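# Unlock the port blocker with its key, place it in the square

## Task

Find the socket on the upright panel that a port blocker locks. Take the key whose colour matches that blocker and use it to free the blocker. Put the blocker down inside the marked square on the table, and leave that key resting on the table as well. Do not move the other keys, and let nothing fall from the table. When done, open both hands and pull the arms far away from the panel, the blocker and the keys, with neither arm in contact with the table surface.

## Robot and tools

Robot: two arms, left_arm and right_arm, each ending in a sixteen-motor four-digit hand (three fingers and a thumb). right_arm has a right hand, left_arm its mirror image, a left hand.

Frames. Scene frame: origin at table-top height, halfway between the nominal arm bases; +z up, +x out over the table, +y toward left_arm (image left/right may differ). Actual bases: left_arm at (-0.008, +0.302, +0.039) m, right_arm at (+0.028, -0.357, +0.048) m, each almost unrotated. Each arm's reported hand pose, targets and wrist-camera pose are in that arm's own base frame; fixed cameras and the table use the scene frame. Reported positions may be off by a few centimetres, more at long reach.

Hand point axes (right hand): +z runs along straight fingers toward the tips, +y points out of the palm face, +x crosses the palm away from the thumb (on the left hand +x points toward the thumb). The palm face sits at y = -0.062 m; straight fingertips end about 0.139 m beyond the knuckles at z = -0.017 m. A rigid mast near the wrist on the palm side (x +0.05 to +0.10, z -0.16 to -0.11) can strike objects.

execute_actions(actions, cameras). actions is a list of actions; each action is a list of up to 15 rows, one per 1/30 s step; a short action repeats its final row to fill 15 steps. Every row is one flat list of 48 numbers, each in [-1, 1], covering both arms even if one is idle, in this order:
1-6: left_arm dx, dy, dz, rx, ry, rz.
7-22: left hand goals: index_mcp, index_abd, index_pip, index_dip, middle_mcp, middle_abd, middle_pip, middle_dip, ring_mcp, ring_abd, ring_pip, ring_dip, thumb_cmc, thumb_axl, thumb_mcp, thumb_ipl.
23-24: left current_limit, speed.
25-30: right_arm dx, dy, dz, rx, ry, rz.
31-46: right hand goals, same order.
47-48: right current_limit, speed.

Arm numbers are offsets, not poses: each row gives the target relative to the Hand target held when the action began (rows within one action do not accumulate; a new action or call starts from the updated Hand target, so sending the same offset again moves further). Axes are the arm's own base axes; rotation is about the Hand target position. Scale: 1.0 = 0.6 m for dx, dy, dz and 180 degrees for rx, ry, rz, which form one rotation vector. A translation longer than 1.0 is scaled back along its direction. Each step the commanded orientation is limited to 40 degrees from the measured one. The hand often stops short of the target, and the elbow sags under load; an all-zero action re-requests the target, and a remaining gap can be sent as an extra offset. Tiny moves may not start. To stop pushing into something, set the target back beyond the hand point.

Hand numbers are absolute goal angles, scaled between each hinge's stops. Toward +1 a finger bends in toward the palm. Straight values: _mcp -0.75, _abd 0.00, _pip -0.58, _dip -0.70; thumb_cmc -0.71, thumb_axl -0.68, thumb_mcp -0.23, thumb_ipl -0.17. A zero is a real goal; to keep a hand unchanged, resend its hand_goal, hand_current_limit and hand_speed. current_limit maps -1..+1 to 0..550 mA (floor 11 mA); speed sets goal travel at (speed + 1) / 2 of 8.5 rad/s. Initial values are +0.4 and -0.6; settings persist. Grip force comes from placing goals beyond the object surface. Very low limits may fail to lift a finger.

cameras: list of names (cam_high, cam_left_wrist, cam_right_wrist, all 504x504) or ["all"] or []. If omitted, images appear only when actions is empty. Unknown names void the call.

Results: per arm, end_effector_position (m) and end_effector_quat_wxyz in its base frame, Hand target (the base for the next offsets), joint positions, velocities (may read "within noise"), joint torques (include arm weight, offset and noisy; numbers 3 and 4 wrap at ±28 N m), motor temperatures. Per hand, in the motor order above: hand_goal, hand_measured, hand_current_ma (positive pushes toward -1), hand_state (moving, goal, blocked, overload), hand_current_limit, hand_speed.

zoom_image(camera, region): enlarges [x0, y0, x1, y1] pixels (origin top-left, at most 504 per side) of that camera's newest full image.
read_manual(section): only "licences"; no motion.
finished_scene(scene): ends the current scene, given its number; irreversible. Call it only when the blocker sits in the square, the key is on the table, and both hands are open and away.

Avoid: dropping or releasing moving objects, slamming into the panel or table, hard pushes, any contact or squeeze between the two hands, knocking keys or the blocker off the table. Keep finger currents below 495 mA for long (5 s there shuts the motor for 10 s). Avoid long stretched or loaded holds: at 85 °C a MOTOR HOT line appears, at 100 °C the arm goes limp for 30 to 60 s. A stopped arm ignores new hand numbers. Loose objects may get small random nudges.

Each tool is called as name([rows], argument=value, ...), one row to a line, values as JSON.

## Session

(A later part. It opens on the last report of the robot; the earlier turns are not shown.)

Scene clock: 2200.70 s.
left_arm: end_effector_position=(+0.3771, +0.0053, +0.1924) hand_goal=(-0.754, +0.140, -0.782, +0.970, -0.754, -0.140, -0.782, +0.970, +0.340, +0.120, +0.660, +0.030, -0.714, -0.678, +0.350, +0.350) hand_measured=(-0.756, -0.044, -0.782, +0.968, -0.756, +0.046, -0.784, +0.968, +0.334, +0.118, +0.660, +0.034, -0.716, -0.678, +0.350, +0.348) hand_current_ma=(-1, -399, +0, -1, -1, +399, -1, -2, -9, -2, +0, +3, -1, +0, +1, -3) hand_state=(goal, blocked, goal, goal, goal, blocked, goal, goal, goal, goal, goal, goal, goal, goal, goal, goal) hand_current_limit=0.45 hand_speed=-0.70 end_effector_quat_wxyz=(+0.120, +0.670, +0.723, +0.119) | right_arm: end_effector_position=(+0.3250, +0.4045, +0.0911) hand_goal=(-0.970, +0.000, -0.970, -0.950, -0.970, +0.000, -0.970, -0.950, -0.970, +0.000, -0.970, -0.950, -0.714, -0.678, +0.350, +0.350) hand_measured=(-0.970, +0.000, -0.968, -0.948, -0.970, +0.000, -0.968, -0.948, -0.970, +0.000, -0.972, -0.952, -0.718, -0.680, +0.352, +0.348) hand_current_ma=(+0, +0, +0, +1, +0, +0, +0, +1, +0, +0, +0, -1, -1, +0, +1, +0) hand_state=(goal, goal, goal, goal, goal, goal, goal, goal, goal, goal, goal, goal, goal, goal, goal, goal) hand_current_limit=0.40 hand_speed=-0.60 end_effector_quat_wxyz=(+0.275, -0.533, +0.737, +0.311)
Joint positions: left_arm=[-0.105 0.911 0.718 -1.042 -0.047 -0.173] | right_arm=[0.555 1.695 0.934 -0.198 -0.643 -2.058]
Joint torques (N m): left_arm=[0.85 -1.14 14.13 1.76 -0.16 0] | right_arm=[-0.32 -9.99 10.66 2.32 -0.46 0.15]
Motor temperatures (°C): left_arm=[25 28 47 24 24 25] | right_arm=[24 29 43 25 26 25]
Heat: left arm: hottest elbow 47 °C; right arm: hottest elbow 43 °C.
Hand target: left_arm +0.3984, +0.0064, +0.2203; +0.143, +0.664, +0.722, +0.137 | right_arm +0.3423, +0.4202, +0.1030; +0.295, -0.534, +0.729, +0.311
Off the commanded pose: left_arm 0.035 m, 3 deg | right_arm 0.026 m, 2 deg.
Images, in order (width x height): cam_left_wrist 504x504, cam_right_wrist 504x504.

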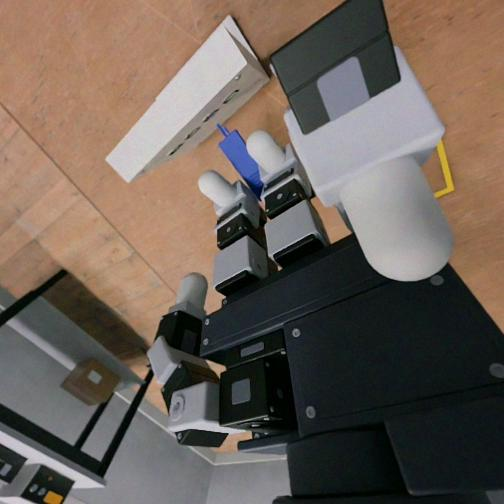

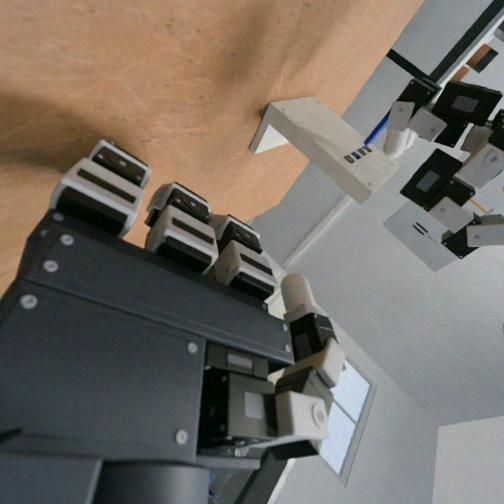

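execute_actions([
  [[0.0083,0.0035,0.0,0,0,0,-0.754,0.14,-0.781,0.97,-0.754,-0.14,-0.781,0.97,0.34,0.12,0.66,0.03,-0.714,-0.678,0.35,0.35,0.45,-0.7,0,0,0,0,0,0,-0.97,0,-0.97,-0.95,-0.97,0,-0.97,-0.95,-0.97,0,-0.97,-0.95,-0.714,-0.678,0.35,0.35,0.4,-0.6]],
], cameras=["cam_left_wrist","cam_right_wrist"])

zoom_image(camera="cam_left_wrist", region=[190, 90, 250, 150])

zoom_image(camera="cam_right_wrist", region=[345, 135, 385, 175])

Scene clock: 2227.17 s.
left_arm: end_effector_position=(+0.3818, +0.0079, +0.1926) hand_goal=(-0.754, +0.140, -0.782, +0.970, -0.754, -0.140, -0.782, +0.970, +0.340, +0.120, +0.660, +0.030, -0.714, -0.678, +0.350, +0.350) hand_measured=(-0.756, -0.044, -0.782, +0.968, -0.756, +0.046, -0.784, +0.968, +0.334, +0.118, +0.660, +0.034, -0.716, -0.678, +0.350, +0.348) hand_current_ma=(-1, -399, +0, -1, -1, +399, -1, -2, -9, -2, +0, +3, -1, +0, +1, -3) hand_state=(goal, blocked, goal, goal, goal, blocked, goal, goal, goal, goal, goal, goal, goal, goal, goal, goal) hand_current_limit=0.45 hand_speed=-0.70 end_effector_quat_wxyz=(+0.120, +0.668, +0.725, +0.119) | right_arm: end_effector_position=(+0.3250, +0.4045, +0.0911) hand_goal=(-0.970, +0.000, -0.970, -0.950, -0.970, +0.000, -0.970, -0.950, -0.970, +0.000, -0.970, -0.950, -0.714, -0.678, +0.350, +0.350) hand_measured=(-0.970, +0.000, -0.968, -0.948, -0.970, +0.000, -0.968, -0.948, -0.970, +0.000, -0.972, -0.952, -0.718, -0.680, +0.352, +0.348) hand_current_ma=(+0, +0, +0, +1, +0, +0, +0, +1, +0, +0, +0, -1, -1, +0, +1, +0) hand_state=(goal, goal, goal, goal, goal, goal, goal, goal, goal, goal, goal, goal, goal, goal, goal, goal) hand_current_limit=0.40 hand_speed=-0.60 end_effector_quat_wxyz=(+0.275, -0.533, +0.737, +0.311)
Joint positions: left_arm=[-0.094 0.925 0.726 -1.034 -0.044 -0.169] | right_arm=[0.555 1.695 0.934 -0.198 -0.643 -2.058]
Joint torques (N m): left_arm=[0.73 -1.32 14.09 1.76 -0.09 0.05] | right_arm=[-0.15 -9.93 10.63 2.32 -0.45 0.15]
Heat: left arm: hottest elbow 46 °C; right arm: hottest elbow 43 °C.
Hand target: left_arm +0.4034, +0.0085, +0.2204; +0.143, +0.663, +0.722, +0.137 | right_arm +0.3423, +0.4202, +0.1030; +0.295, -0.534, +0.729, +0.311
Off the commanded pose: left_arm 0.035 m, 3 deg | right_arm 0.026 m, 2 deg.
Images, in order (width x height): cam_left_wrist 504x504, cam_right_wrist 504x504.

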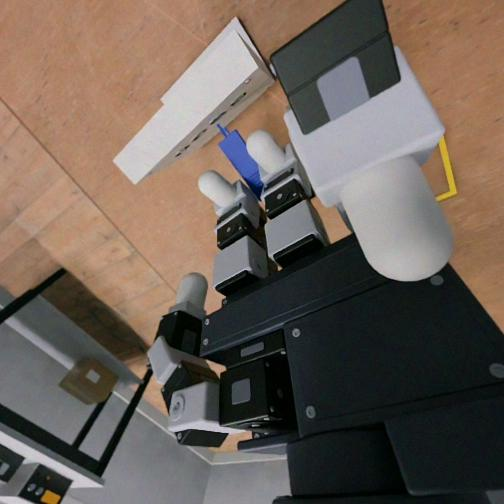

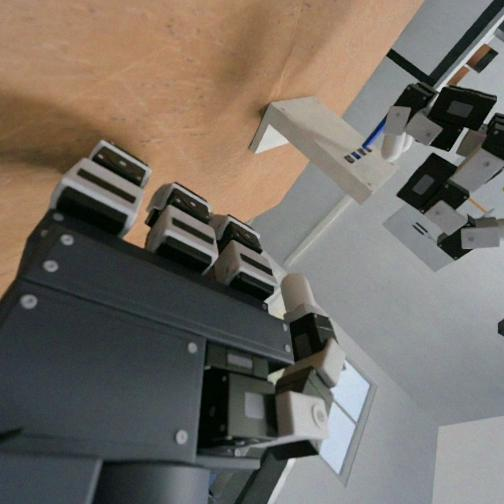

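Scaled by 8.400 from the camera's 504x504 image, which has a finer 720x720 frame.

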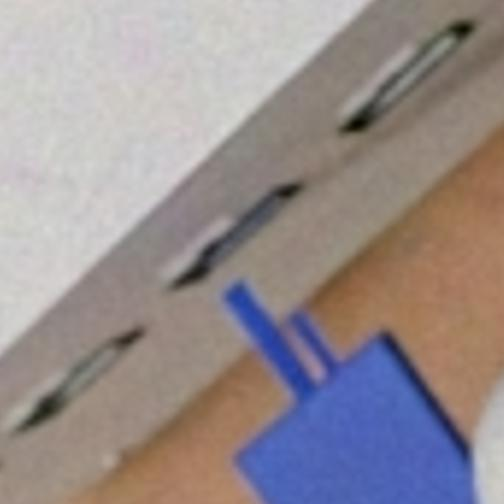

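Scaled by 12.600 from the camera's 504x504 image, which has a finer 720x720 frame.

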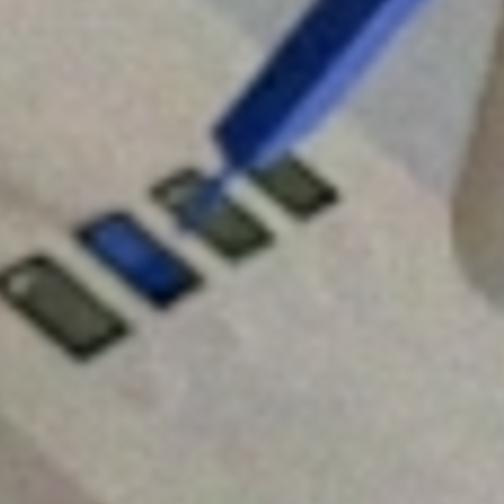

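zoom_image(camera="cam_left_wrist", region=[205, 105, 235, 135])

zoom_image(camera="cam_right_wrist", region=[345, 140, 370, 165])

Scaled by 16.800 from the camera's 504x504 image, which has a finer 720x720 frame.

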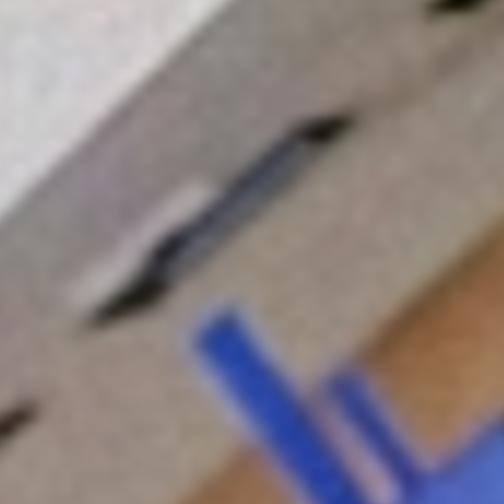

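Scaled by 20.160 from the camera's 504x504 image, which has a finer 720x720 frame.

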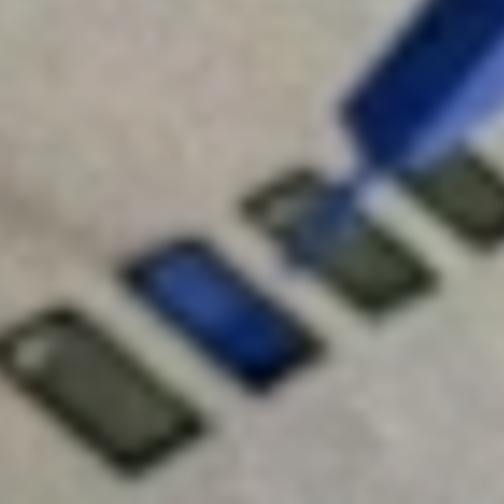

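execute_actions([
  [[0.0,-0.0133,0.0,0,0,0,-0.754,0.14,-0.781,0.97,-0.754,-0.14,-0.781,0.97,0.34,0.12,0.66,0.03,-0.714,-0.678,0.35,0.35,0.45,-0.7,0,0,0,0,0,0,-0.97,0,-0.97,-0.95,-0.97,0,-0.97,-0.95,-0.97,0,-0.97,-0.95,-0.714,-0.678,0.35,0.35,0.4,-0.6]],
  [[0.003,0.0112,0.0,0,0,-0.001,-0.754,0.14,-0.781,0.97,-0.754,-0.14,-0.781,0.97,0.34,0.12,0.66,0.03,-0.714,-0.678,0.35,0.35,0.45,-0.7,0,0,0,0,0,0,-0.97,0,-0.97,-0.95,-0.97,0,-0.97,-0.95,-0.97,0,-0.97,-0.95,-0.714,-0.678,0.35,0.35,0.4,-0.6]],
], cameras=["cam_left_wrist","cam_right_wrist"])

zoom_image(camera="cam_left_wrist", region=[205, 105, 235, 135])

zoom_image(camera="cam_right_wrist", region=[345, 140, 370, 165])

Scene clock: 2289.50 s.
left_arm: end_effector_position=(+0.3821, +0.0069, +0.1908) hand_goal=(-0.754, +0.140, -0.782, +0.970, -0.754, -0.140, -0.782, +0.970, +0.340, +0.120, +0.660, +0.030, -0.714, -0.678, +0.350, +0.350) hand_measured=(-0.756, -0.044, -0.782, +0.968, -0.756, +0.046, -0.784, +0.968, +0.334, +0.118, +0.660, +0.034, -0.716, -0.678, +0.350, +0.348) hand_current_ma=(-1, -399, +0, -1, -1, +399, -1, -2, -9, -2, +0, +3, -1, +0, +1, -3) hand_state=(goal, blocked, goal, goal, goal, blocked, goal, goal, goal, goal, goal, goal, goal, goal, goal, goal) hand_current_limit=0.45 hand_speed=-0.70 end_effector_quat_wxyz=(+0.118, +0.669, +0.724, +0.118) | right_arm: end_effector_position=(+0.3250, +0.4045, +0.0911) hand_goal=(-0.970, +0.000, -0.970, -0.950, -0.970, +0.000, -0.970, -0.950, -0.970, +0.000, -0.970, -0.950, -0.714, -0.678, +0.350, +0.350) hand_measured=(-0.970, +0.000, -0.968, -0.948, -0.970, +0.000, -0.968, -0.948, -0.970, +0.000, -0.972, -0.952, -0.718, -0.680, +0.352, +0.348) hand_current_ma=(+0, +0, +0, +1, +0, +0, +0, +1, +0, +0, +0, -1, -1, +0, +1, +0) hand_state=(goal, goal, goal, goal, goal, goal, goal, goal, goal, goal, goal, goal, goal, goal, goal, goal) hand_current_limit=0.40 hand_speed=-0.60 end_effector_quat_wxyz=(+0.275, -0.533, +0.737, +0.311)
Joint positions: left_arm=[-0.097 0.93 0.726 -1.034 -0.044 -0.168] | right_arm=[0.555 1.695 0.934 -0.198 -0.643 -2.058]
Joint torques (N m): left_arm=[0.79 -1.49 14.3 1.81 -0.09 0.06] | right_arm=[-0.21 -10.05 10.69 2.32 -0.44 0.15]
Motor temperatures (°C): left_arm=[25 28 53 24 24 25] | right_arm=[24 29 43 25 26 25]
Heat: left arm: hottest elbow 53 °C; right arm: hottest elbow 43 °C.
Hand target: left_arm +0.4052, +0.0072, +0.2202; +0.143, +0.665, +0.720, +0.137 | right_arm +0.3423, +0.4202, +0.1030; +0.295, -0.534, +0.729, +0.311
Off the commanded pose: left_arm 0.037 m, 4 deg | right_arm 0.026 m, 2 deg.
Images, in order (width x height): cam_left_wrist 504x504, cam_right_wrist 504x504.

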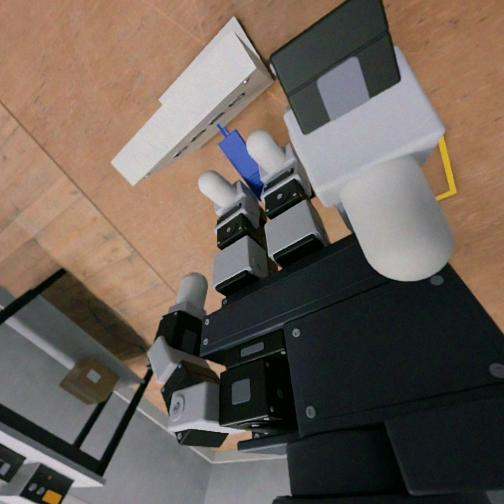

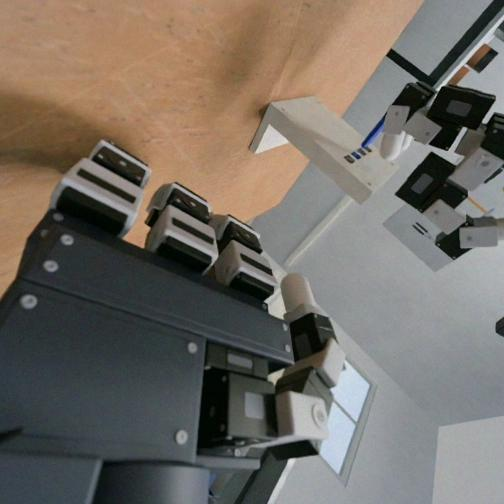

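Scaled by 16.800 from the camera's 504x504 image, which has a finer 720x720 frame.

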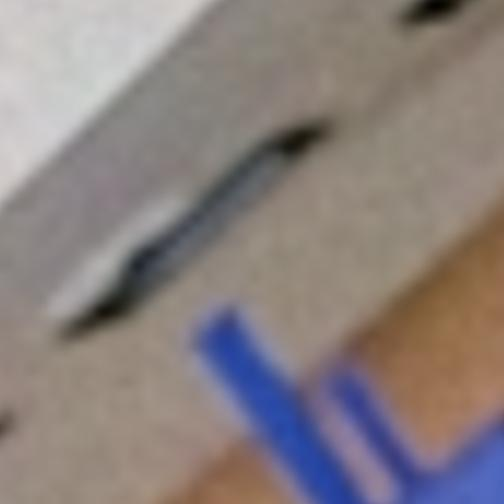

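Scaled by 20.160 from the camera's 504x504 image, which has a finer 720x720 frame.

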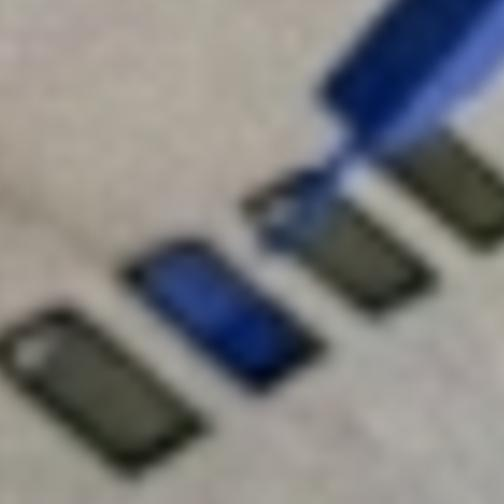

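execute_actions([
  [[0.0,-0.012,0.006,0,0,0,-0.754,0.14,-0.781,0.97,-0.754,-0.14,-0.781,0.97,0.34,0.12,0.66,0.03,-0.714,-0.678,0.35,0.35,0.45,-0.7,0,0,0,0,0,0,-0.97,0,-0.97,-0.95,-0.97,0,-0.97,-0.95,-0.97,0,-0.97,-0.95,-0.714,-0.678,0.35,0.35,0.4,-0.6]],
  [[0.0,0.0105,0.0,0,0,0,-0.754,0.14,-0.781,0.97,-0.754,-0.14,-0.781,0.97,0.34,0.12,0.66,0.03,-0.714,-0.678,0.35,0.35,0.45,-0.7,0,0,0,0,0,0,-0.97,0,-0.97,-0.95,-0.97,0,-0.97,-0.95,-0.97,0,-0.97,-0.95,-0.714,-0.678,0.35,0.35,0.4,-0.6]],
], cameras=["all"])

Scene clock: 2349.10 s.
left_arm: end_effector_position=(+0.3857, +0.0057, +0.1966) hand_goal=(-0.754, +0.140, -0.782, +0.970, -0.754, -0.140, -0.782, +0.970, +0.340, +0.120, +0.660, +0.030, -0.714, -0.678, +0.350, +0.350) hand_measured=(-0.758, -0.044, -0.782, +0.968, -0.758, +0.046, -0.784, +0.968, +0.334, +0.118, +0.660, +0.034, -0.716, -0.678, +0.350, +0.348) hand_current_ma=(-5, -399, +0, -1, -4, +399, -1, -2, -9, -2, +0, +3, -1, +0, +1, -3) hand_state=(goal, blocked, goal, goal, goal, blocked, goal, goal, goal, goal, goal, goal, goal, goal, goal, goal) hand_current_limit=0.45 hand_speed=-0.70 end_effector_quat_wxyz=(+0.122, +0.668, +0.724, +0.121) | right_arm: end_effector_position=(+0.3250, +0.4045, +0.0911) hand_goal=(-0.970, +0.000, -0.970, -0.950, -0.970, +0.000, -0.970, -0.950, -0.970, +0.000, -0.970, -0.950, -0.714, -0.678, +0.350, +0.350) hand_measured=(-0.970, +0.000, -0.968, -0.948, -0.970, +0.000, -0.968, -0.948, -0.970, +0.000, -0.972, -0.952, -0.718, -0.680, +0.352, +0.348) hand_current_ma=(+0, +0, +0, +1, +0, +0, +0, +1, +0, +0, +0, -1, -1, +0, +1, +0) hand_state=(goal, goal, goal, goal, goal, goal, goal, goal, goal, goal, goal, goal, goal, goal, goal, goal) hand_current_limit=0.40 hand_speed=-0.60 end_effector_quat_wxyz=(+0.275, -0.533, +0.737, +0.311)
Joint positions: left_arm=[-0.1 0.933 0.738 -1.034 -0.045 -0.172] | right_arm=[0.555 1.695 0.934 -0.198 -0.643 -2.058]
Joint torques (N m): left_arm=[0.79 -1.61 14.09 1.47 -0.09 0.09] | right_arm=[-0.26 -9.99 10.66 2.3 -0.45 0.15]
Heat: left arm: hottest elbow 54 °C; right arm: hottest elbow 43 °C.
Hand target: left_arm +0.4051, +0.0063, +0.2238; +0.143, +0.665, +0.720, +0.137 | right_arm +0.3423, +0.4202, +0.1030; +0.295, -0.534, +0.729, +0.311
Off the commanded pose: left_arm 0.033 m, 3 deg | right_arm 0.026 m, 2 deg.

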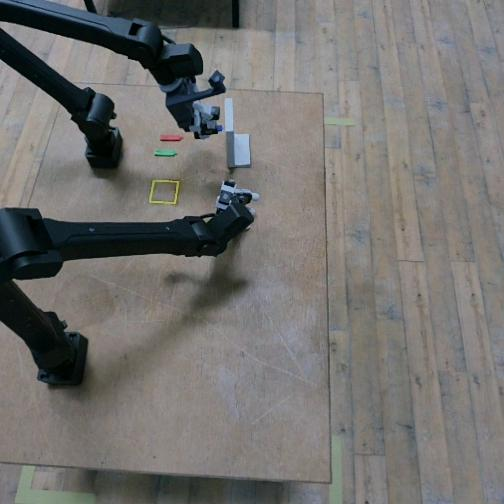

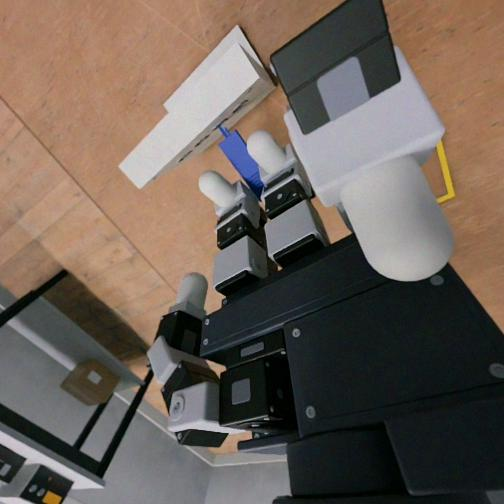

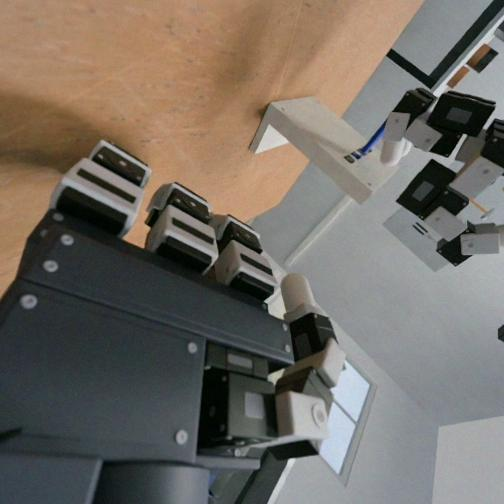

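zoom_image(camera="cam_right_wrist", region=[345, 140, 370, 165])

zoom_image(camera="cam_left_wrist", region=[205, 105, 235, 135])

Scaled by 20.160 from the camera's 504x504 image, which has a finer 720x720 frame.

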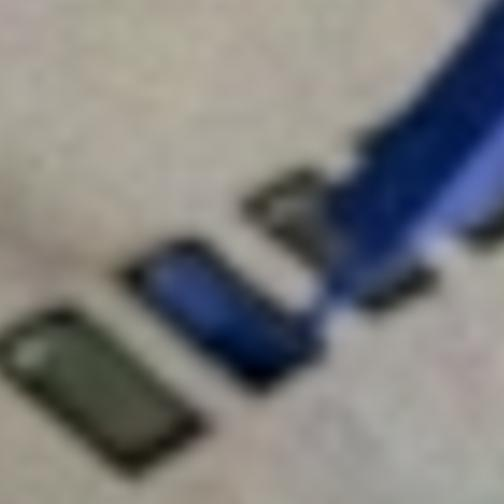

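Scaled by 16.800 from the camera's 504x504 image, which has a finer 720x720 frame.

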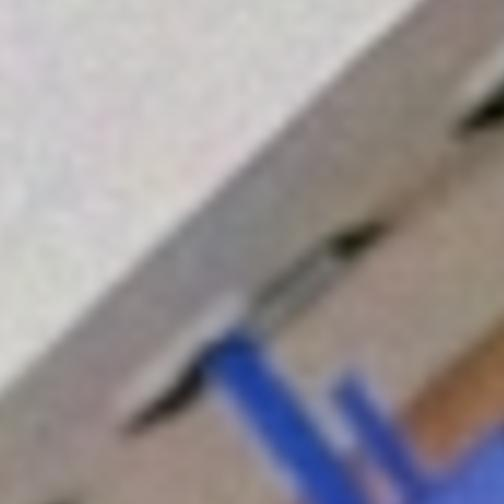

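execute_actions([
  [[-0.03,-0.003,0.0,0,0,0,-0.754,0.14,-0.781,0.97,-0.754,-0.14,-0.781,0.97,0.34,0.12,0.66,0.03,-0.714,-0.678,0.35,0.35,0.45,-0.7,0,0,0,0,0,0,-0.97,0,-0.97,-0.95,-0.97,0,-0.97,-0.95,-0.97,0,-0.97,-0.95,-0.714,-0.678,0.35,0.35,0.4,-0.6]],
  [[0.0,0.0,-0.0035,0,0,0,-0.754,0.14,-0.781,0.97,-0.754,-0.14,-0.781,0.97,0.34,0.12,0.66,0.03,-0.714,-0.678,0.35,0.35,0.45,-0.7,0,0,0,0,0,0,-0.97,0,-0.97,-0.95,-0.97,0,-0.97,-0.95,-0.97,0,-0.97,-0.95,-0.714,-0.678,0.35,0.35,0.4,-0.6]],
  [[0.012,0.001,0,0,0,0,-0.754,0.14,-0.781,0.97,-0.754,-0.14,-0.781,0.97,0.34,0.12,0.66,0.03,-0.714,-0.678,0.35,0.35,0.45,-0.7,0,0,0,0,0,0,-0.97,0,-0.97,-0.95,-0.97,0,-0.97,-0.95,-0.97,0,-0.97,-0.95,-0.714,-0.678,0.35,0.35,0.4,-0.6]],
])

Scene clock: 2385.10 s.
left_arm: end_effector_position=(+0.3835, +0.0059, +0.2076) hand_goal=(-0.754, +0.140, -0.782, +0.970, -0.754, -0.140, -0.782, +0.970, +0.340, +0.120, +0.660, +0.030, -0.714, -0.678, +0.350, +0.350) hand_measured=(-0.760, -0.044, -0.782, +0.968, -0.758, +0.046, -0.784, +0.968, +0.334, +0.118, +0.660, +0.034, -0.716, -0.678, +0.350, +0.348) hand_current_ma=(-7, -399, +0, -1, -6, +399, -1, -2, -9, -2, +0, +3, -1, +0, +1, -3) hand_state=(goal, blocked, goal, goal, goal, blocked, goal, goal, goal, goal, goal, goal, goal, goal, goal, goal) hand_current_limit=0.45 hand_speed=-0.70 end_effector_quat_wxyz=(+0.134, +0.666, +0.722, +0.130) | right_arm: end_effector_position=(+0.3250, +0.4045, +0.0911) hand_goal=(-0.970, +0.000, -0.970, -0.950, -0.970, +0.000, -0.970, -0.950, -0.970, +0.000, -0.970, -0.950, -0.714, -0.678, +0.350, +0.350) hand_measured=(-0.970, +0.000, -0.968, -0.948, -0.970, +0.000, -0.968, -0.948, -0.970, +0.000, -0.972, -0.952, -0.718, -0.680, +0.352, +0.348) hand_current_ma=(+0, +0, +0, +1, +0, +0, +0, +1, +0, +0, +0, -1, -1, +0, +1, +0) hand_state=(goal, goal, goal, goal, goal, goal, goal, goal, goal, goal, goal, goal, goal, goal, goal, goal) hand_current_limit=0.40 hand_speed=-0.60 end_effector_quat_wxyz=(+0.275, -0.533, +0.737, +0.311)
Joint positions: left_arm=[-0.1 0.902 0.738 -1.034 -0.045 -0.172] | right_arm=[0.555 1.695 0.934 -0.198 -0.643 -2.058]
Joint torques (N m): left_arm=[0.09 -1.2 12.62 1.21 -0.19 -0.02] | right_arm=[-0.21 -9.99 10.63 2.35 -0.45 0.15]
Heat: left arm: hottest elbow 51 °C; right arm: hottest elbow 43 °C.
Hand target: left_arm +0.3943, +0.0051, +0.2217; +0.143, +0.665, +0.720, +0.137 | right_arm +0.3423, +0.4202, +0.1030; +0.295, -0.534, +0.729, +0.311
Off the commanded pose: left_arm 0.018 m, 1 deg | right_arm 0.026 m, 2 deg.

execute_actions([
  [[-0.037,-0.012,0.0,0,0,0,-0.754,0.14,-0.781,0.97,-0.754,-0.14,-0.781,0.97,0.34,0.12,0.66,0.03,-0.714,-0.678,0.35,0.35,0.45,-0.7,0,0,0,0,0,0,-0.97,0,-0.97,-0.95,-0.97,0,-0.97,-0.95,-0.97,0,-0.97,-0.95,-0.714,-0.678,0.35,0.35,0.4,-0.6]],
  [[0.0,0.0,-0.061,0,0,0,-0.754,0.14,-0.781,0.97,-0.754,-0.14,-0.781,0.97,0.34,0.12,0.66,0.03,-0.714,-0.678,0.35,0.35,0.45,-0.7,0,0,0,0,0,0,-0.97,0,-0.97,-0.95,-0.97,0,-0.97,-0.95,-0.97,0,-0.97,-0.95,-0.714,-0.678,0.35,0.35,0.4,-0.6]],
  [[0,0.00,0.058,0,0,0,-0.754,0.14,-0.781,0.97,-0.754,-0.14,-0.781,0.97,0.34,0.12,0.66,0.03,-0.714,-0.678,0.35,0.35,0.45,-0.7,0,0,0,0,0,0,-0.97,0,-0.97,-0.95,-0.97,0,-0.97,-0.95,-0.97,0,-0.97,-0.95,-0.714,-0.678,0.35,0.35,0.4,-0.6]],
  [[0.03,0.012,0.00,0,0,0,-0.754,0.14,-0.781,0.97,-0.754,-0.14,-0.781,0.97,0.34,0.12,0.66,0.03,-0.714,-0.678,0.35,0.35,0.45,-0.7,0,0,0,0,0,0,-0.97,0,-0.97,-0.95,-0.97,0,-0.97,-0.95,-0.97,0,-0.97,-0.95,-0.714,-0.678,0.35,0.35,0.4,-0.6]],
])

Scene clock: 2404.07 s.
left_arm: end_effector_position=(+0.3709, +0.0050, +0.1930) hand_goal=(-0.754, +0.140, -0.782, +0.970, -0.754, -0.140, -0.782, +0.970, +0.340, +0.120, +0.660, +0.030, -0.714, -0.678, +0.350, +0.350) hand_measured=(-0.760, -0.044, -0.782, +0.968, -0.760, +0.046, -0.784, +0.968, +0.334, +0.118, +0.660, +0.034, -0.716, -0.678, +0.350, +0.348) hand_current_ma=(-6, -399, +0, -1, -6, +399, -1, -2, -9, -2, +0, +3, -1, +0, +1, -3) hand_state=(goal, blocked, goal, goal, goal, blocked, goal, goal, goal, goal, goal, goal, goal, goal, goal, goal) hand_current_limit=0.45 hand_speed=-0.70 end_effector_quat_wxyz=(+0.122, +0.668, +0.724, +0.121) | right_arm: end_effector_position=(+0.3250, +0.4045, +0.0911) hand_goal=(-0.970, +0.000, -0.970, -0.950, -0.970, +0.000, -0.970, -0.950, -0.970, +0.000, -0.970, -0.950, -0.714, -0.678, +0.350, +0.350) hand_measured=(-0.970, +0.000, -0.968, -0.948, -0.970, +0.000, -0.968, -0.948, -0.970, +0.000, -0.972, -0.952, -0.718, -0.680, +0.352, +0.348) hand_current_ma=(+0, +0, +0, +1, +0, +0, +0, +1, +0, +0, +0, -1, -1, +0, +1, +0) hand_state=(goal, goal, goal, goal, goal, goal, goal, goal, goal, goal, goal, goal, goal, goal, goal, goal) hand_current_limit=0.40 hand_speed=-0.60 end_effector_quat_wxyz=(+0.275, -0.533, +0.737, +0.311)
Joint positions: left_arm=[-0.11 0.887 0.704 -1.046 -0.05 -0.181] | right_arm=[0.555 1.695 0.934 -0.198 -0.643 -2.058]
Joint torques (N m): left_arm=[0.73 -0.97 14.04 1.51 -0.1 0.1] | right_arm=[-0.26 -10.05 10.69 2.33 -0.46 0.14]
Heat: left arm: hottest elbow 49 °C; right arm: hottest elbow 43 °C.
Hand target: left_arm +0.3902, +0.0052, +0.2199; +0.143, +0.665, +0.721, +0.137 | right_arm +0.3423, +0.4202, +0.1030; +0.295, -0.534, +0.729, +0.311
Off the commanded pose: left_arm 0.033 m, 3 deg | right_arm 0.026 m, 2 deg.

execute_actions([
  [[0.0145,0.0015,0.0,0,0,0,-0.754,0.14,-0.781,0.97,-0.754,-0.14,-0.781,0.97,0.34,0.12,0.66,0.03,-0.714,-0.678,0.35,0.35,0.45,-0.7,0,0,0,0,0,0,-0.97,0,-0.97,-0.95,-0.97,0,-0.97,-0.95,-0.97,0,-0.97,-0.95,-0.714,-0.678,0.35,0.35,0.4,-0.6]],
], cameras=["cam_left_wrist","cam_right_wrist"])

zoom_image(camera="cam_right_wrist", region=[345, 140, 370, 165])

zoom_image(camera="cam_left_wrist", region=[205, 105, 235, 135])

Scene clock: 2412.60 s.
left_arm: end_effector_position=(+0.3774, +0.0055, +0.1918) hand_goal=(-0.754, +0.140, -0.782, +0.970, -0.754, -0.140, -0.782, +0.970, +0.340, +0.120, +0.660, +0.030, -0.714, -0.678, +0.350, +0.350) hand_measured=(-0.760, -0.044, -0.782, +0.968, -0.760, +0.046, -0.784, +0.968, +0.334, +0.118, +0.660, +0.034, -0.716, -0.678, +0.350, +0.348) hand_current_ma=(-6, -399, +0, -1, -6, +399, -1, -2, -9, -2, +0, +3, -1, +0, +1, -3) hand_state=(goal, blocked, goal, goal, goal, blocked, goal, goal, goal, goal, goal, goal, goal, goal, goal, goal) hand_current_limit=0.45 hand_speed=-0.70 end_effector_quat_wxyz=(+0.119, +0.669, +0.724, +0.119) | right_arm: end_effector_position=(+0.3250, +0.4045, +0.0911) hand_goal=(-0.970, +0.000, -0.970, -0.950, -0.970, +0.000, -0.970, -0.950, -0.970, +0.000, -0.970, -0.950, -0.714, -0.678, +0.350, +0.350) hand_measured=(-0.970, +0.000, -0.968, -0.948, -0.970, +0.000, -0.968, -0.948, -0.970, +0.000, -0.972, -0.952, -0.718, -0.680, +0.352, +0.348) hand_current_ma=(+0, +0, +0, +1, +0, +0, +0, +1, +0, +0, +0, -1, -1, +0, +1, +0) hand_state=(goal, goal, goal, goal, goal, goal, goal, goal, goal, goal, goal, goal, goal, goal, goal, goal) hand_current_limit=0.40 hand_speed=-0.60 end_effector_quat_wxyz=(+0.275, -0.533, +0.737, +0.311)
Joint positions: left_arm=[-0.104 0.913 0.717 -1.04 -0.047 -0.175] | right_arm=[0.555 1.695 0.934 -0.198 -0.643 -2.058]
Joint torques (N m): left_arm=[0.79 -1.26 14.15 1.74 -0.1 0.03] | right_arm=[-0.26 -9.99 10.65 2.33 -0.45 0.15]
Heat: left arm: hottest elbow 50 °C; right arm: hottest elbow 43 °C.
Hand target: left_arm +0.3989, +0.0060, +0.2199; +0.143, +0.665, +0.721, +0.137 | right_arm +0.3423, +0.4202, +0.1030; +0.295, -0.534, +0.729, +0.311
Off the commanded pose: left_arm 0.035 m, 3 deg | right_arm 0.026 m, 2 deg.
Images, in order (width x height): cam_left_wrist 504x504, cam_right_wrist 504x504.

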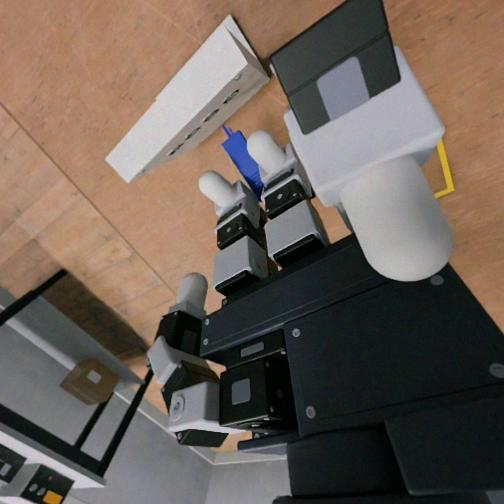

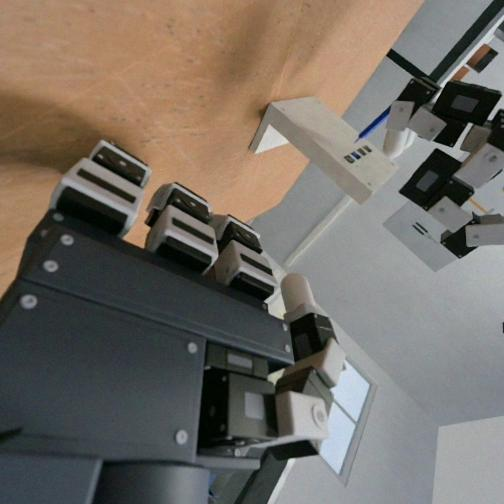

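Scaled by 20.160 from the camera's 504x504 image, which has a finer 720x720 frame.

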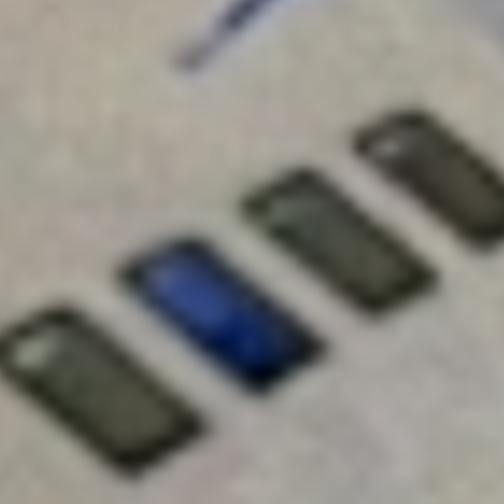

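Scaled by 16.800 from the camera's 504x504 image, which has a finer 720x720 frame.

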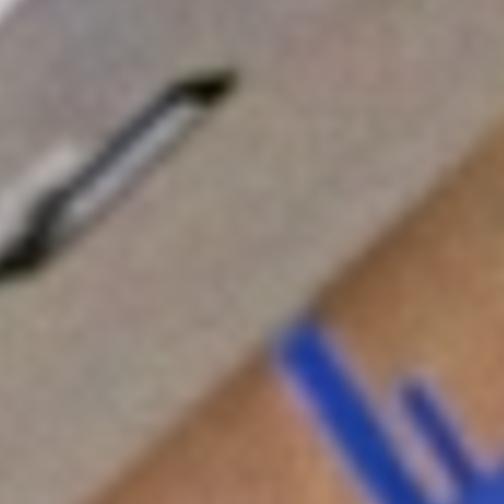

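execute_actions([
  [[-0.06,0,0,0,0,0,-0.754,0.14,-0.781,0.97,-0.754,-0.14,-0.781,0.97,0.34,0.12,0.66,0.03,-0.714,-0.678,0.35,0.35,0.45,-0.7,0,0,0,0,0,0,-0.97,0,-0.97,-0.95,-0.97,0,-0.97,-0.95,-0.97,0,-0.97,-0.95,-0.714,-0.678,0.35,0.35,0.4,-0.6]],
  [[-0.01,0,-0.06,0,0.01,0,-0.754,0.14,-0.781,0.97,-0.754,-0.14,-0.781,0.97,0.34,0.12,0.66,0.03,-0.714,-0.678,0.35,0.35,0.45,-0.7,0,0,0,0,0,0,-0.97,0,-0.97,-0.95,-0.97,0,-0.97,-0.95,-0.97,0,-0.97,-0.95,-0.714,-0.678,0.35,0.35,0.4,-0.6]],
  [[0,0,-0.07,0,0.008,0,-0.754,0.14,-0.781,0.97,-0.754,-0.14,-0.781,0.97,0.34,0.12,0.66,0.03,-0.714,-0.678,0.35,0.35,0.45,-0.7,0,0,0,0,0,0,-0.97,0,-0.97,-0.95,-0.97,0,-0.97,-0.95,-0.97,0,-0.97,-0.95,-0.714,-0.678,0.35,0.35,0.4,-0.6]],
  [[0,0,-0.06,0,0,0,-0.754,0.14,-0.781,0.97,-0.754,-0.14,-0.781,0.97,0.34,0.12,0.66,0.03,-0.714,-0.678,0.35,0.35,0.45,-0.7,0,0,0,0,0,0,-0.97,0,-0.97,-0.95,-0.97,0,-0.97,-0.95,-0.97,0,-0.97,-0.95,-0.714,-0.678,0.35,0.35,0.4,-0.6]],
], cameras=["cam_left_wrist","cam_right_wrist"])

Scene clock: 2463.37 s.
left_arm: end_effector_position=(+0.3552, +0.0076, +0.1094) hand_goal=(-0.754, +0.140, -0.782, +0.970, -0.754, -0.140, -0.782, +0.970, +0.340, +0.120, +0.660, +0.030, -0.714, -0.678, +0.350, +0.350) hand_measured=(-0.758, -0.044, -0.782, +0.968, -0.758, +0.046, -0.784, +0.968, +0.334, +0.118, +0.660, +0.034, -0.716, -0.678, +0.350, +0.348) hand_current_ma=(-5, -399, +0, -1, -5, +399, -1, -2, -9, -2, +0, +3, -1, +0, +1, -3) hand_state=(goal, blocked, goal, goal, goal, blocked, goal, goal, goal, goal, goal, goal, goal, goal, goal, goal) hand_current_limit=0.45 hand_speed=-0.70 end_effector_quat_wxyz=(+0.121, +0.669, +0.724, +0.119) | right_arm: end_effector_position=(+0.3250, +0.4045, +0.0911) hand_goal=(-0.970, +0.000, -0.970, -0.950, -0.970, +0.000, -0.970, -0.950, -0.970, +0.000, -0.970, -0.950, -0.714, -0.678, +0.350, +0.350) hand_measured=(-0.970, +0.000, -0.968, -0.948, -0.970, +0.000, -0.968, -0.948, -0.970, +0.000, -0.972, -0.952, -0.718, -0.680, +0.352, +0.348) hand_current_ma=(+0, +0, +0, +1, +0, +0, +0, +1, +0, +0, +0, -1, -1, +0, +1, +0) hand_state=(goal, goal, goal, goal, goal, goal, goal, goal, goal, goal, goal, goal, goal, goal, goal, goal) hand_current_limit=0.40 hand_speed=-0.60 end_effector_quat_wxyz=(+0.275, -0.533, +0.737, +0.311)
Joint positions: left_arm=[-0.104 0.927 0.497 -0.803 -0.045 -0.175] | right_arm=[0.555 1.695 0.934 -0.198 -0.643 -2.058]
Joint torques (N m): left_arm=[-0.32 -0.79 9.02 1.65 -0.11 -0.1] | right_arm=[-0.21 -9.99 10.65 2.33 -0.45 0.15]
Motor temperatures (°C): left_arm=[24 28 47 24 24 25] | right_arm=[24 29 43 25 26 25]
Heat: left arm: hottest elbow 47 °C; right arm: hottest elbow 43 °C.
Hand target: left_arm +0.3569, +0.0060, +0.1060; +0.123, +0.668, +0.724, +0.118 | right_arm +0.3423, +0.4202, +0.1030; +0.295, -0.534, +0.729, +0.311
Off the commanded pose: left_arm 0.004 m, 0 deg | right_arm 0.026 m, 2 deg.
Images, in order (width x height): cam_left_wrist 504x504, cam_right_wrist 504x504.

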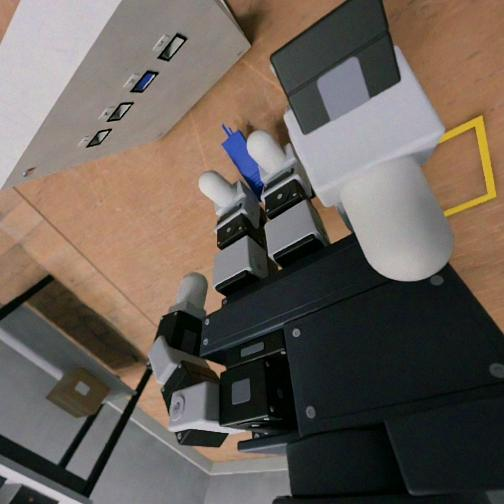

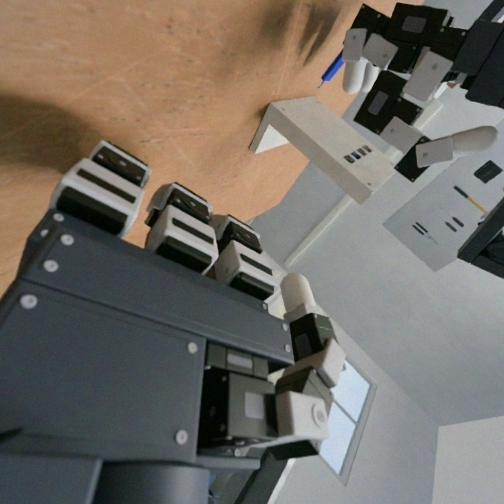

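execute_actions([
  [[0,0,-0.025,0,0,0,-0.754,0.14,-0.781,0.97,-0.754,-0.14,-0.781,0.97,0.34,0.12,0.66,0.03,-0.714,-0.678,0.35,0.35,0,-0.7,0,0,0,0,0,0,-0.97,0,-0.97,-0.95,-0.97,0,-0.97,-0.95,-0.97,0,-0.97,-0.95,-0.714,-0.678,0.35,0.35,0.4,-0.6]],
  [[0,0,-0.033,0,0,0,-0.754,0.14,-0.781,0.97,-0.754,-0.14,-0.781,0.97,0.34,0.12,0.66,0.03,-0.714,-0.678,0.35,0.35,0,-0.7,0,0,0,0,0,0,-0.97,0,-0.97,-0.95,-0.97,0,-0.97,-0.95,-0.97,0,-0.97,-0.95,-0.714,-0.678,0.35,0.35,0.4,-0.6]],
], cameras=["cam_left_wrist","cam_right_wrist"])

zoom_image(camera="cam_right_wrist", region=[290, 20, 400, 130])

zoom_image(camera="cam_left_wrist", region=[200, 90, 290, 210])

Scene clock: 2474.57 s.
left_arm: end_effector_position=(+0.3571, +0.0074, +0.0764) hand_goal=(-0.754, +0.140, -0.782, +0.970, -0.754, -0.140, -0.782, +0.970, +0.340, +0.120, +0.660, +0.030, -0.714, -0.678, +0.350, +0.350) hand_measured=(-0.758, -0.044, -0.782, +0.968, -0.758, +0.046, -0.784, +0.968, +0.334, +0.118, +0.660, +0.034, -0.716, -0.678, +0.350, +0.348) hand_current_ma=(-5, -275, +0, -1, -5, +275, -1, -2, -9, -2, +0, +3, -1, +0, +1, -3) hand_state=(goal, blocked, goal, goal, goal, blocked, goal, goal, goal, goal, goal, goal, goal, goal, goal, goal) hand_current_limit=0.00 hand_speed=-0.70 end_effector_quat_wxyz=(+0.122, +0.669, +0.723, +0.120) | right_arm: end_effector_position=(+0.3250, +0.4045, +0.0911) hand_goal=(-0.970, +0.000, -0.970, -0.950, -0.970, +0.000, -0.970, -0.950, -0.970, +0.000, -0.970, -0.950, -0.714, -0.678, +0.350, +0.350) hand_measured=(-0.970, +0.000, -0.968, -0.948, -0.970, +0.000, -0.968, -0.948, -0.970, +0.000, -0.972, -0.952, -0.718, -0.680, +0.352, +0.348) hand_current_ma=(+0, +0, +0, +1, +0, +0, +0, +1, +0, +0, +0, -1, -1, +0, +1, +0) hand_state=(goal, goal, goal, goal, goal, goal, goal, goal, goal, goal, goal, goal, goal, goal, goal, goal) hand_current_limit=0.40 hand_speed=-0.60 end_effector_quat_wxyz=(+0.275, -0.533, +0.737, +0.311)
Joint positions: left_arm=[-0.104 1 0.435 -0.663 -0.045 -0.175] | right_arm=[0.555 1.695 0.934 -0.198 -0.643 -2.058]
Joint torques (N m): left_arm=[-0.38 -1.08 8.24 1.87 -0.11 -0.1] | right_arm=[-0.32 -9.99 10.66 2.3 -0.45 0.15]
Heat: left arm: hottest elbow 47 °C; right arm: hottest elbow 43 °C.
Hand target: left_arm +0.3569, +0.0060, +0.0711; +0.123, +0.668, +0.724, +0.118 | right_arm +0.3423, +0.4202, +0.1030; +0.295, -0.534, +0.729, +0.311
Off the commanded pose: left_arm 0.005 m, 0 deg | right_arm 0.026 m, 2 deg.
Images, in order (width x height): cam_left_wrist 504x504, cam_right_wrist 504x504.

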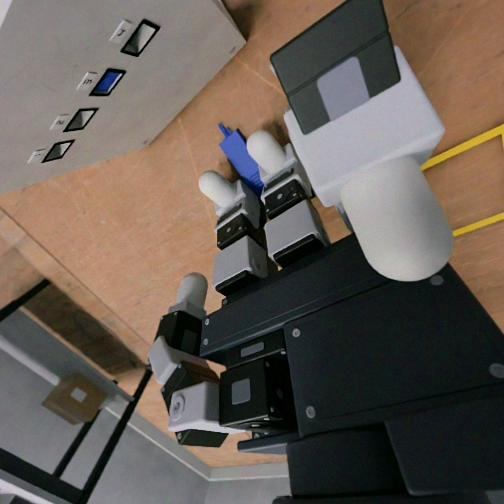

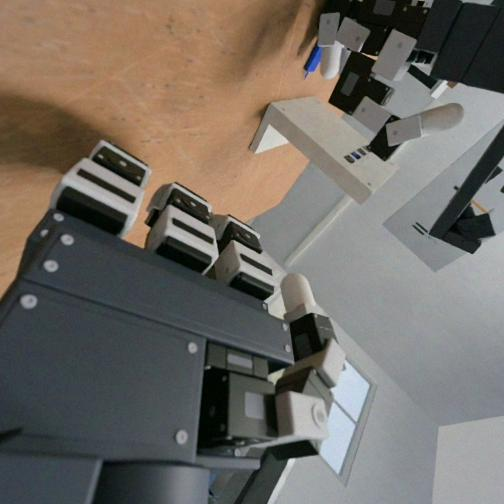

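Scaled by 4.582 from the camera's 504x504 image, which has a finer 720x720 frame.

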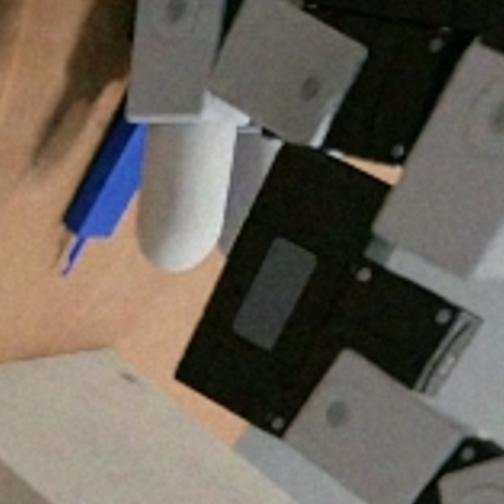

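Scaled by 4.200 from the camera's 504x504 image, which has a finer 720x720 frame.

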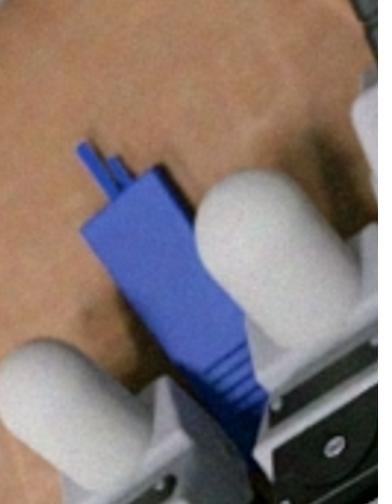

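execute_actions([
  [[0,0,-0.005,0,0,0,-0.754,0.14,-0.781,0.97,-0.754,-0.14,-0.781,0.97,0.34,0.12,0.66,0.03,-0.714,-0.678,0.35,0.35,-0.3,-0.7,0,0,0,0,0,0,-0.97,0,-0.97,-0.95,-0.97,0,-0.97,-0.95,-0.97,0,-0.97,-0.95,-0.714,-0.678,0.35,0.35,0.4,-0.6]],
  [[0,0,0,0,0,0,-0.754,-0.06,-0.781,0.97,-0.754,0.06,-0.781,0.97,0.34,0.12,0.66,0.03,-0.714,-0.678,0.35,0.35,-0.3,-0.7,0,0,0,0,0,0,-0.97,0,-0.97,-0.95,-0.97,0,-0.97,-0.95,-0.97,0,-0.97,-0.95,-0.714,-0.678,0.35,0.35,0.4,-0.6]],
  [[0,0,0,0,0,0,-0.754,0.0,-0.781,0.97,-0.754,0.0,-0.781,0.97,0.34,0.12,0.66,0.03,-0.714,-0.678,0.35,0.35,-0.3,-0.7,0,0,0,0,0,0,-0.97,0,-0.97,-0.95,-0.97,0,-0.97,-0.95,-0.97,0,-0.97,-0.95,-0.714,-0.678,0.35,0.35,0.4,-0.6]],
  [[0,0,0,0,0,0,-0.754,0.14,-0.781,0.97,-0.754,-0.14,-0.781,0.97,0.34,0.12,0.66,0.03,-0.714,-0.678,0.35,0.35,0.45,-0.7,0,0,0,0,0,0,-0.97,0,-0.97,-0.95,-0.97,0,-0.97,-0.95,-0.97,0,-0.97,-0.95,-0.714,-0.678,0.35,0.35,0.4,-0.6]],
], cameras=["cam_left_wrist","cam_right_wrist"])

zoom_image(camera="cam_right_wrist", region=[290, 20, 400, 130])

zoom_image(camera="cam_left_wrist", region=[200, 90, 290, 210])

Scene clock: 2492.37 s.
left_arm: end_effector_position=(+0.3592, +0.0071, +0.0760) hand_goal=(-0.754, +0.140, -0.782, +0.970, -0.754, -0.140, -0.782, +0.970, +0.340, +0.120, +0.660, +0.030, -0.714, -0.678, +0.350, +0.350) hand_measured=(-0.758, -0.042, -0.782, +0.968, -0.758, +0.044, -0.784, +0.968, +0.334, +0.118, +0.660, +0.034, -0.716, -0.678, +0.350, +0.348) hand_current_ma=(-5, -399, +0, -1, -5, +399, -1, -2, -9, -2, +0, +3, -1, +0, +1, -3) hand_state=(goal, blocked, goal, goal, goal, blocked, goal, goal, goal, goal, goal, goal, goal, goal, goal, goal) hand_current_limit=0.45 hand_speed=-0.70 end_effector_quat_wxyz=(+0.125, +0.668, +0.723, +0.122) | right_arm: end_effector_position=(+0.3250, +0.4045, +0.0911) hand_goal=(-0.970, +0.000, -0.970, -0.950, -0.970, +0.000, -0.970, -0.950, -0.970, +0.000, -0.970, -0.950, -0.714, -0.678, +0.350, +0.350) hand_measured=(-0.970, +0.000, -0.968, -0.948, -0.970, +0.000, -0.968, -0.948, -0.970, +0.000, -0.972, -0.952, -0.718, -0.680, +0.352, +0.348) hand_current_ma=(+0, +0, +0, +1, +0, +0, +0, +1, +0, +0, +0, -1, -1, +0, +1, +0) hand_state=(goal, goal, goal, goal, goal, goal, goal, goal, goal, goal, goal, goal, goal, goal, goal, goal) hand_current_limit=0.40 hand_speed=-0.60 end_effector_quat_wxyz=(+0.275, -0.533, +0.737, +0.311)
Joint positions: left_arm=[-0.104 1.007 0.435 -0.651 -0.045 -0.175] | right_arm=[0.555 1.695 0.934 -0.198 -0.643 -2.058]
Joint torques (N m): left_arm=[-0.38 -1.08 7.83 1.78 -0.11 -0.1] | right_arm=[-0.32 -9.99 10.65 2.33 -0.46 0.16]
Heat: left arm: hottest elbow 45 °C; right arm: hottest elbow 43 °C.
Hand target: left_arm +0.3568, +0.0060, +0.0681; +0.123, +0.668, +0.724, +0.118 | right_arm +0.3423, +0.4202, +0.1030; +0.295, -0.534, +0.729, +0.311
Off the commanded pose: left_arm 0.008 m, 1 deg | right_arm 0.026 m, 2 deg.
Images, in order (width x height): cam_left_wrist 504x504, cam_right_wrist 504x504.

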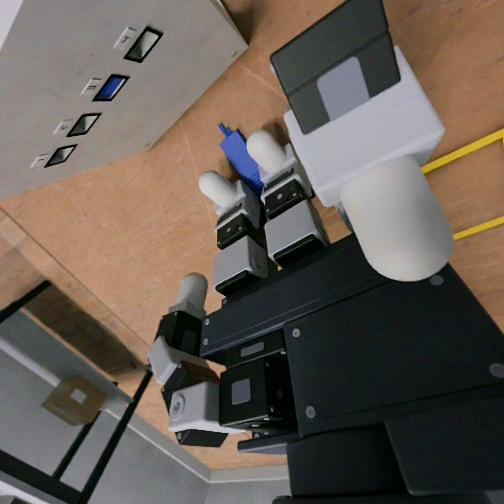

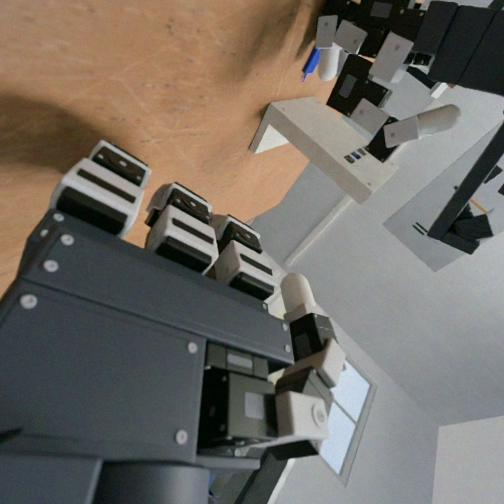

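Scaled by 4.582 from the camera's 504x504 image, which has a finer 720x720 frame.

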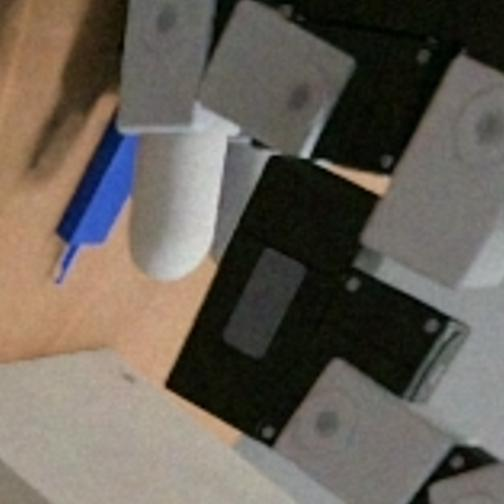

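Scaled by 4.200 from the camera's 504x504 image, which has a finer 720x720 frame.

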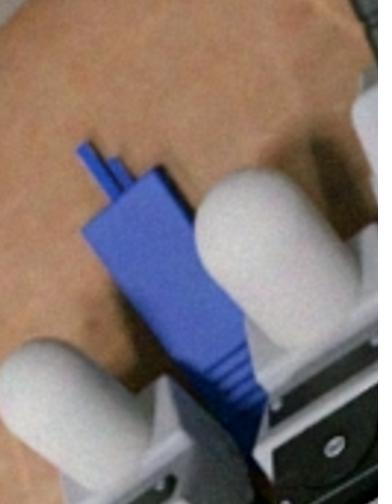

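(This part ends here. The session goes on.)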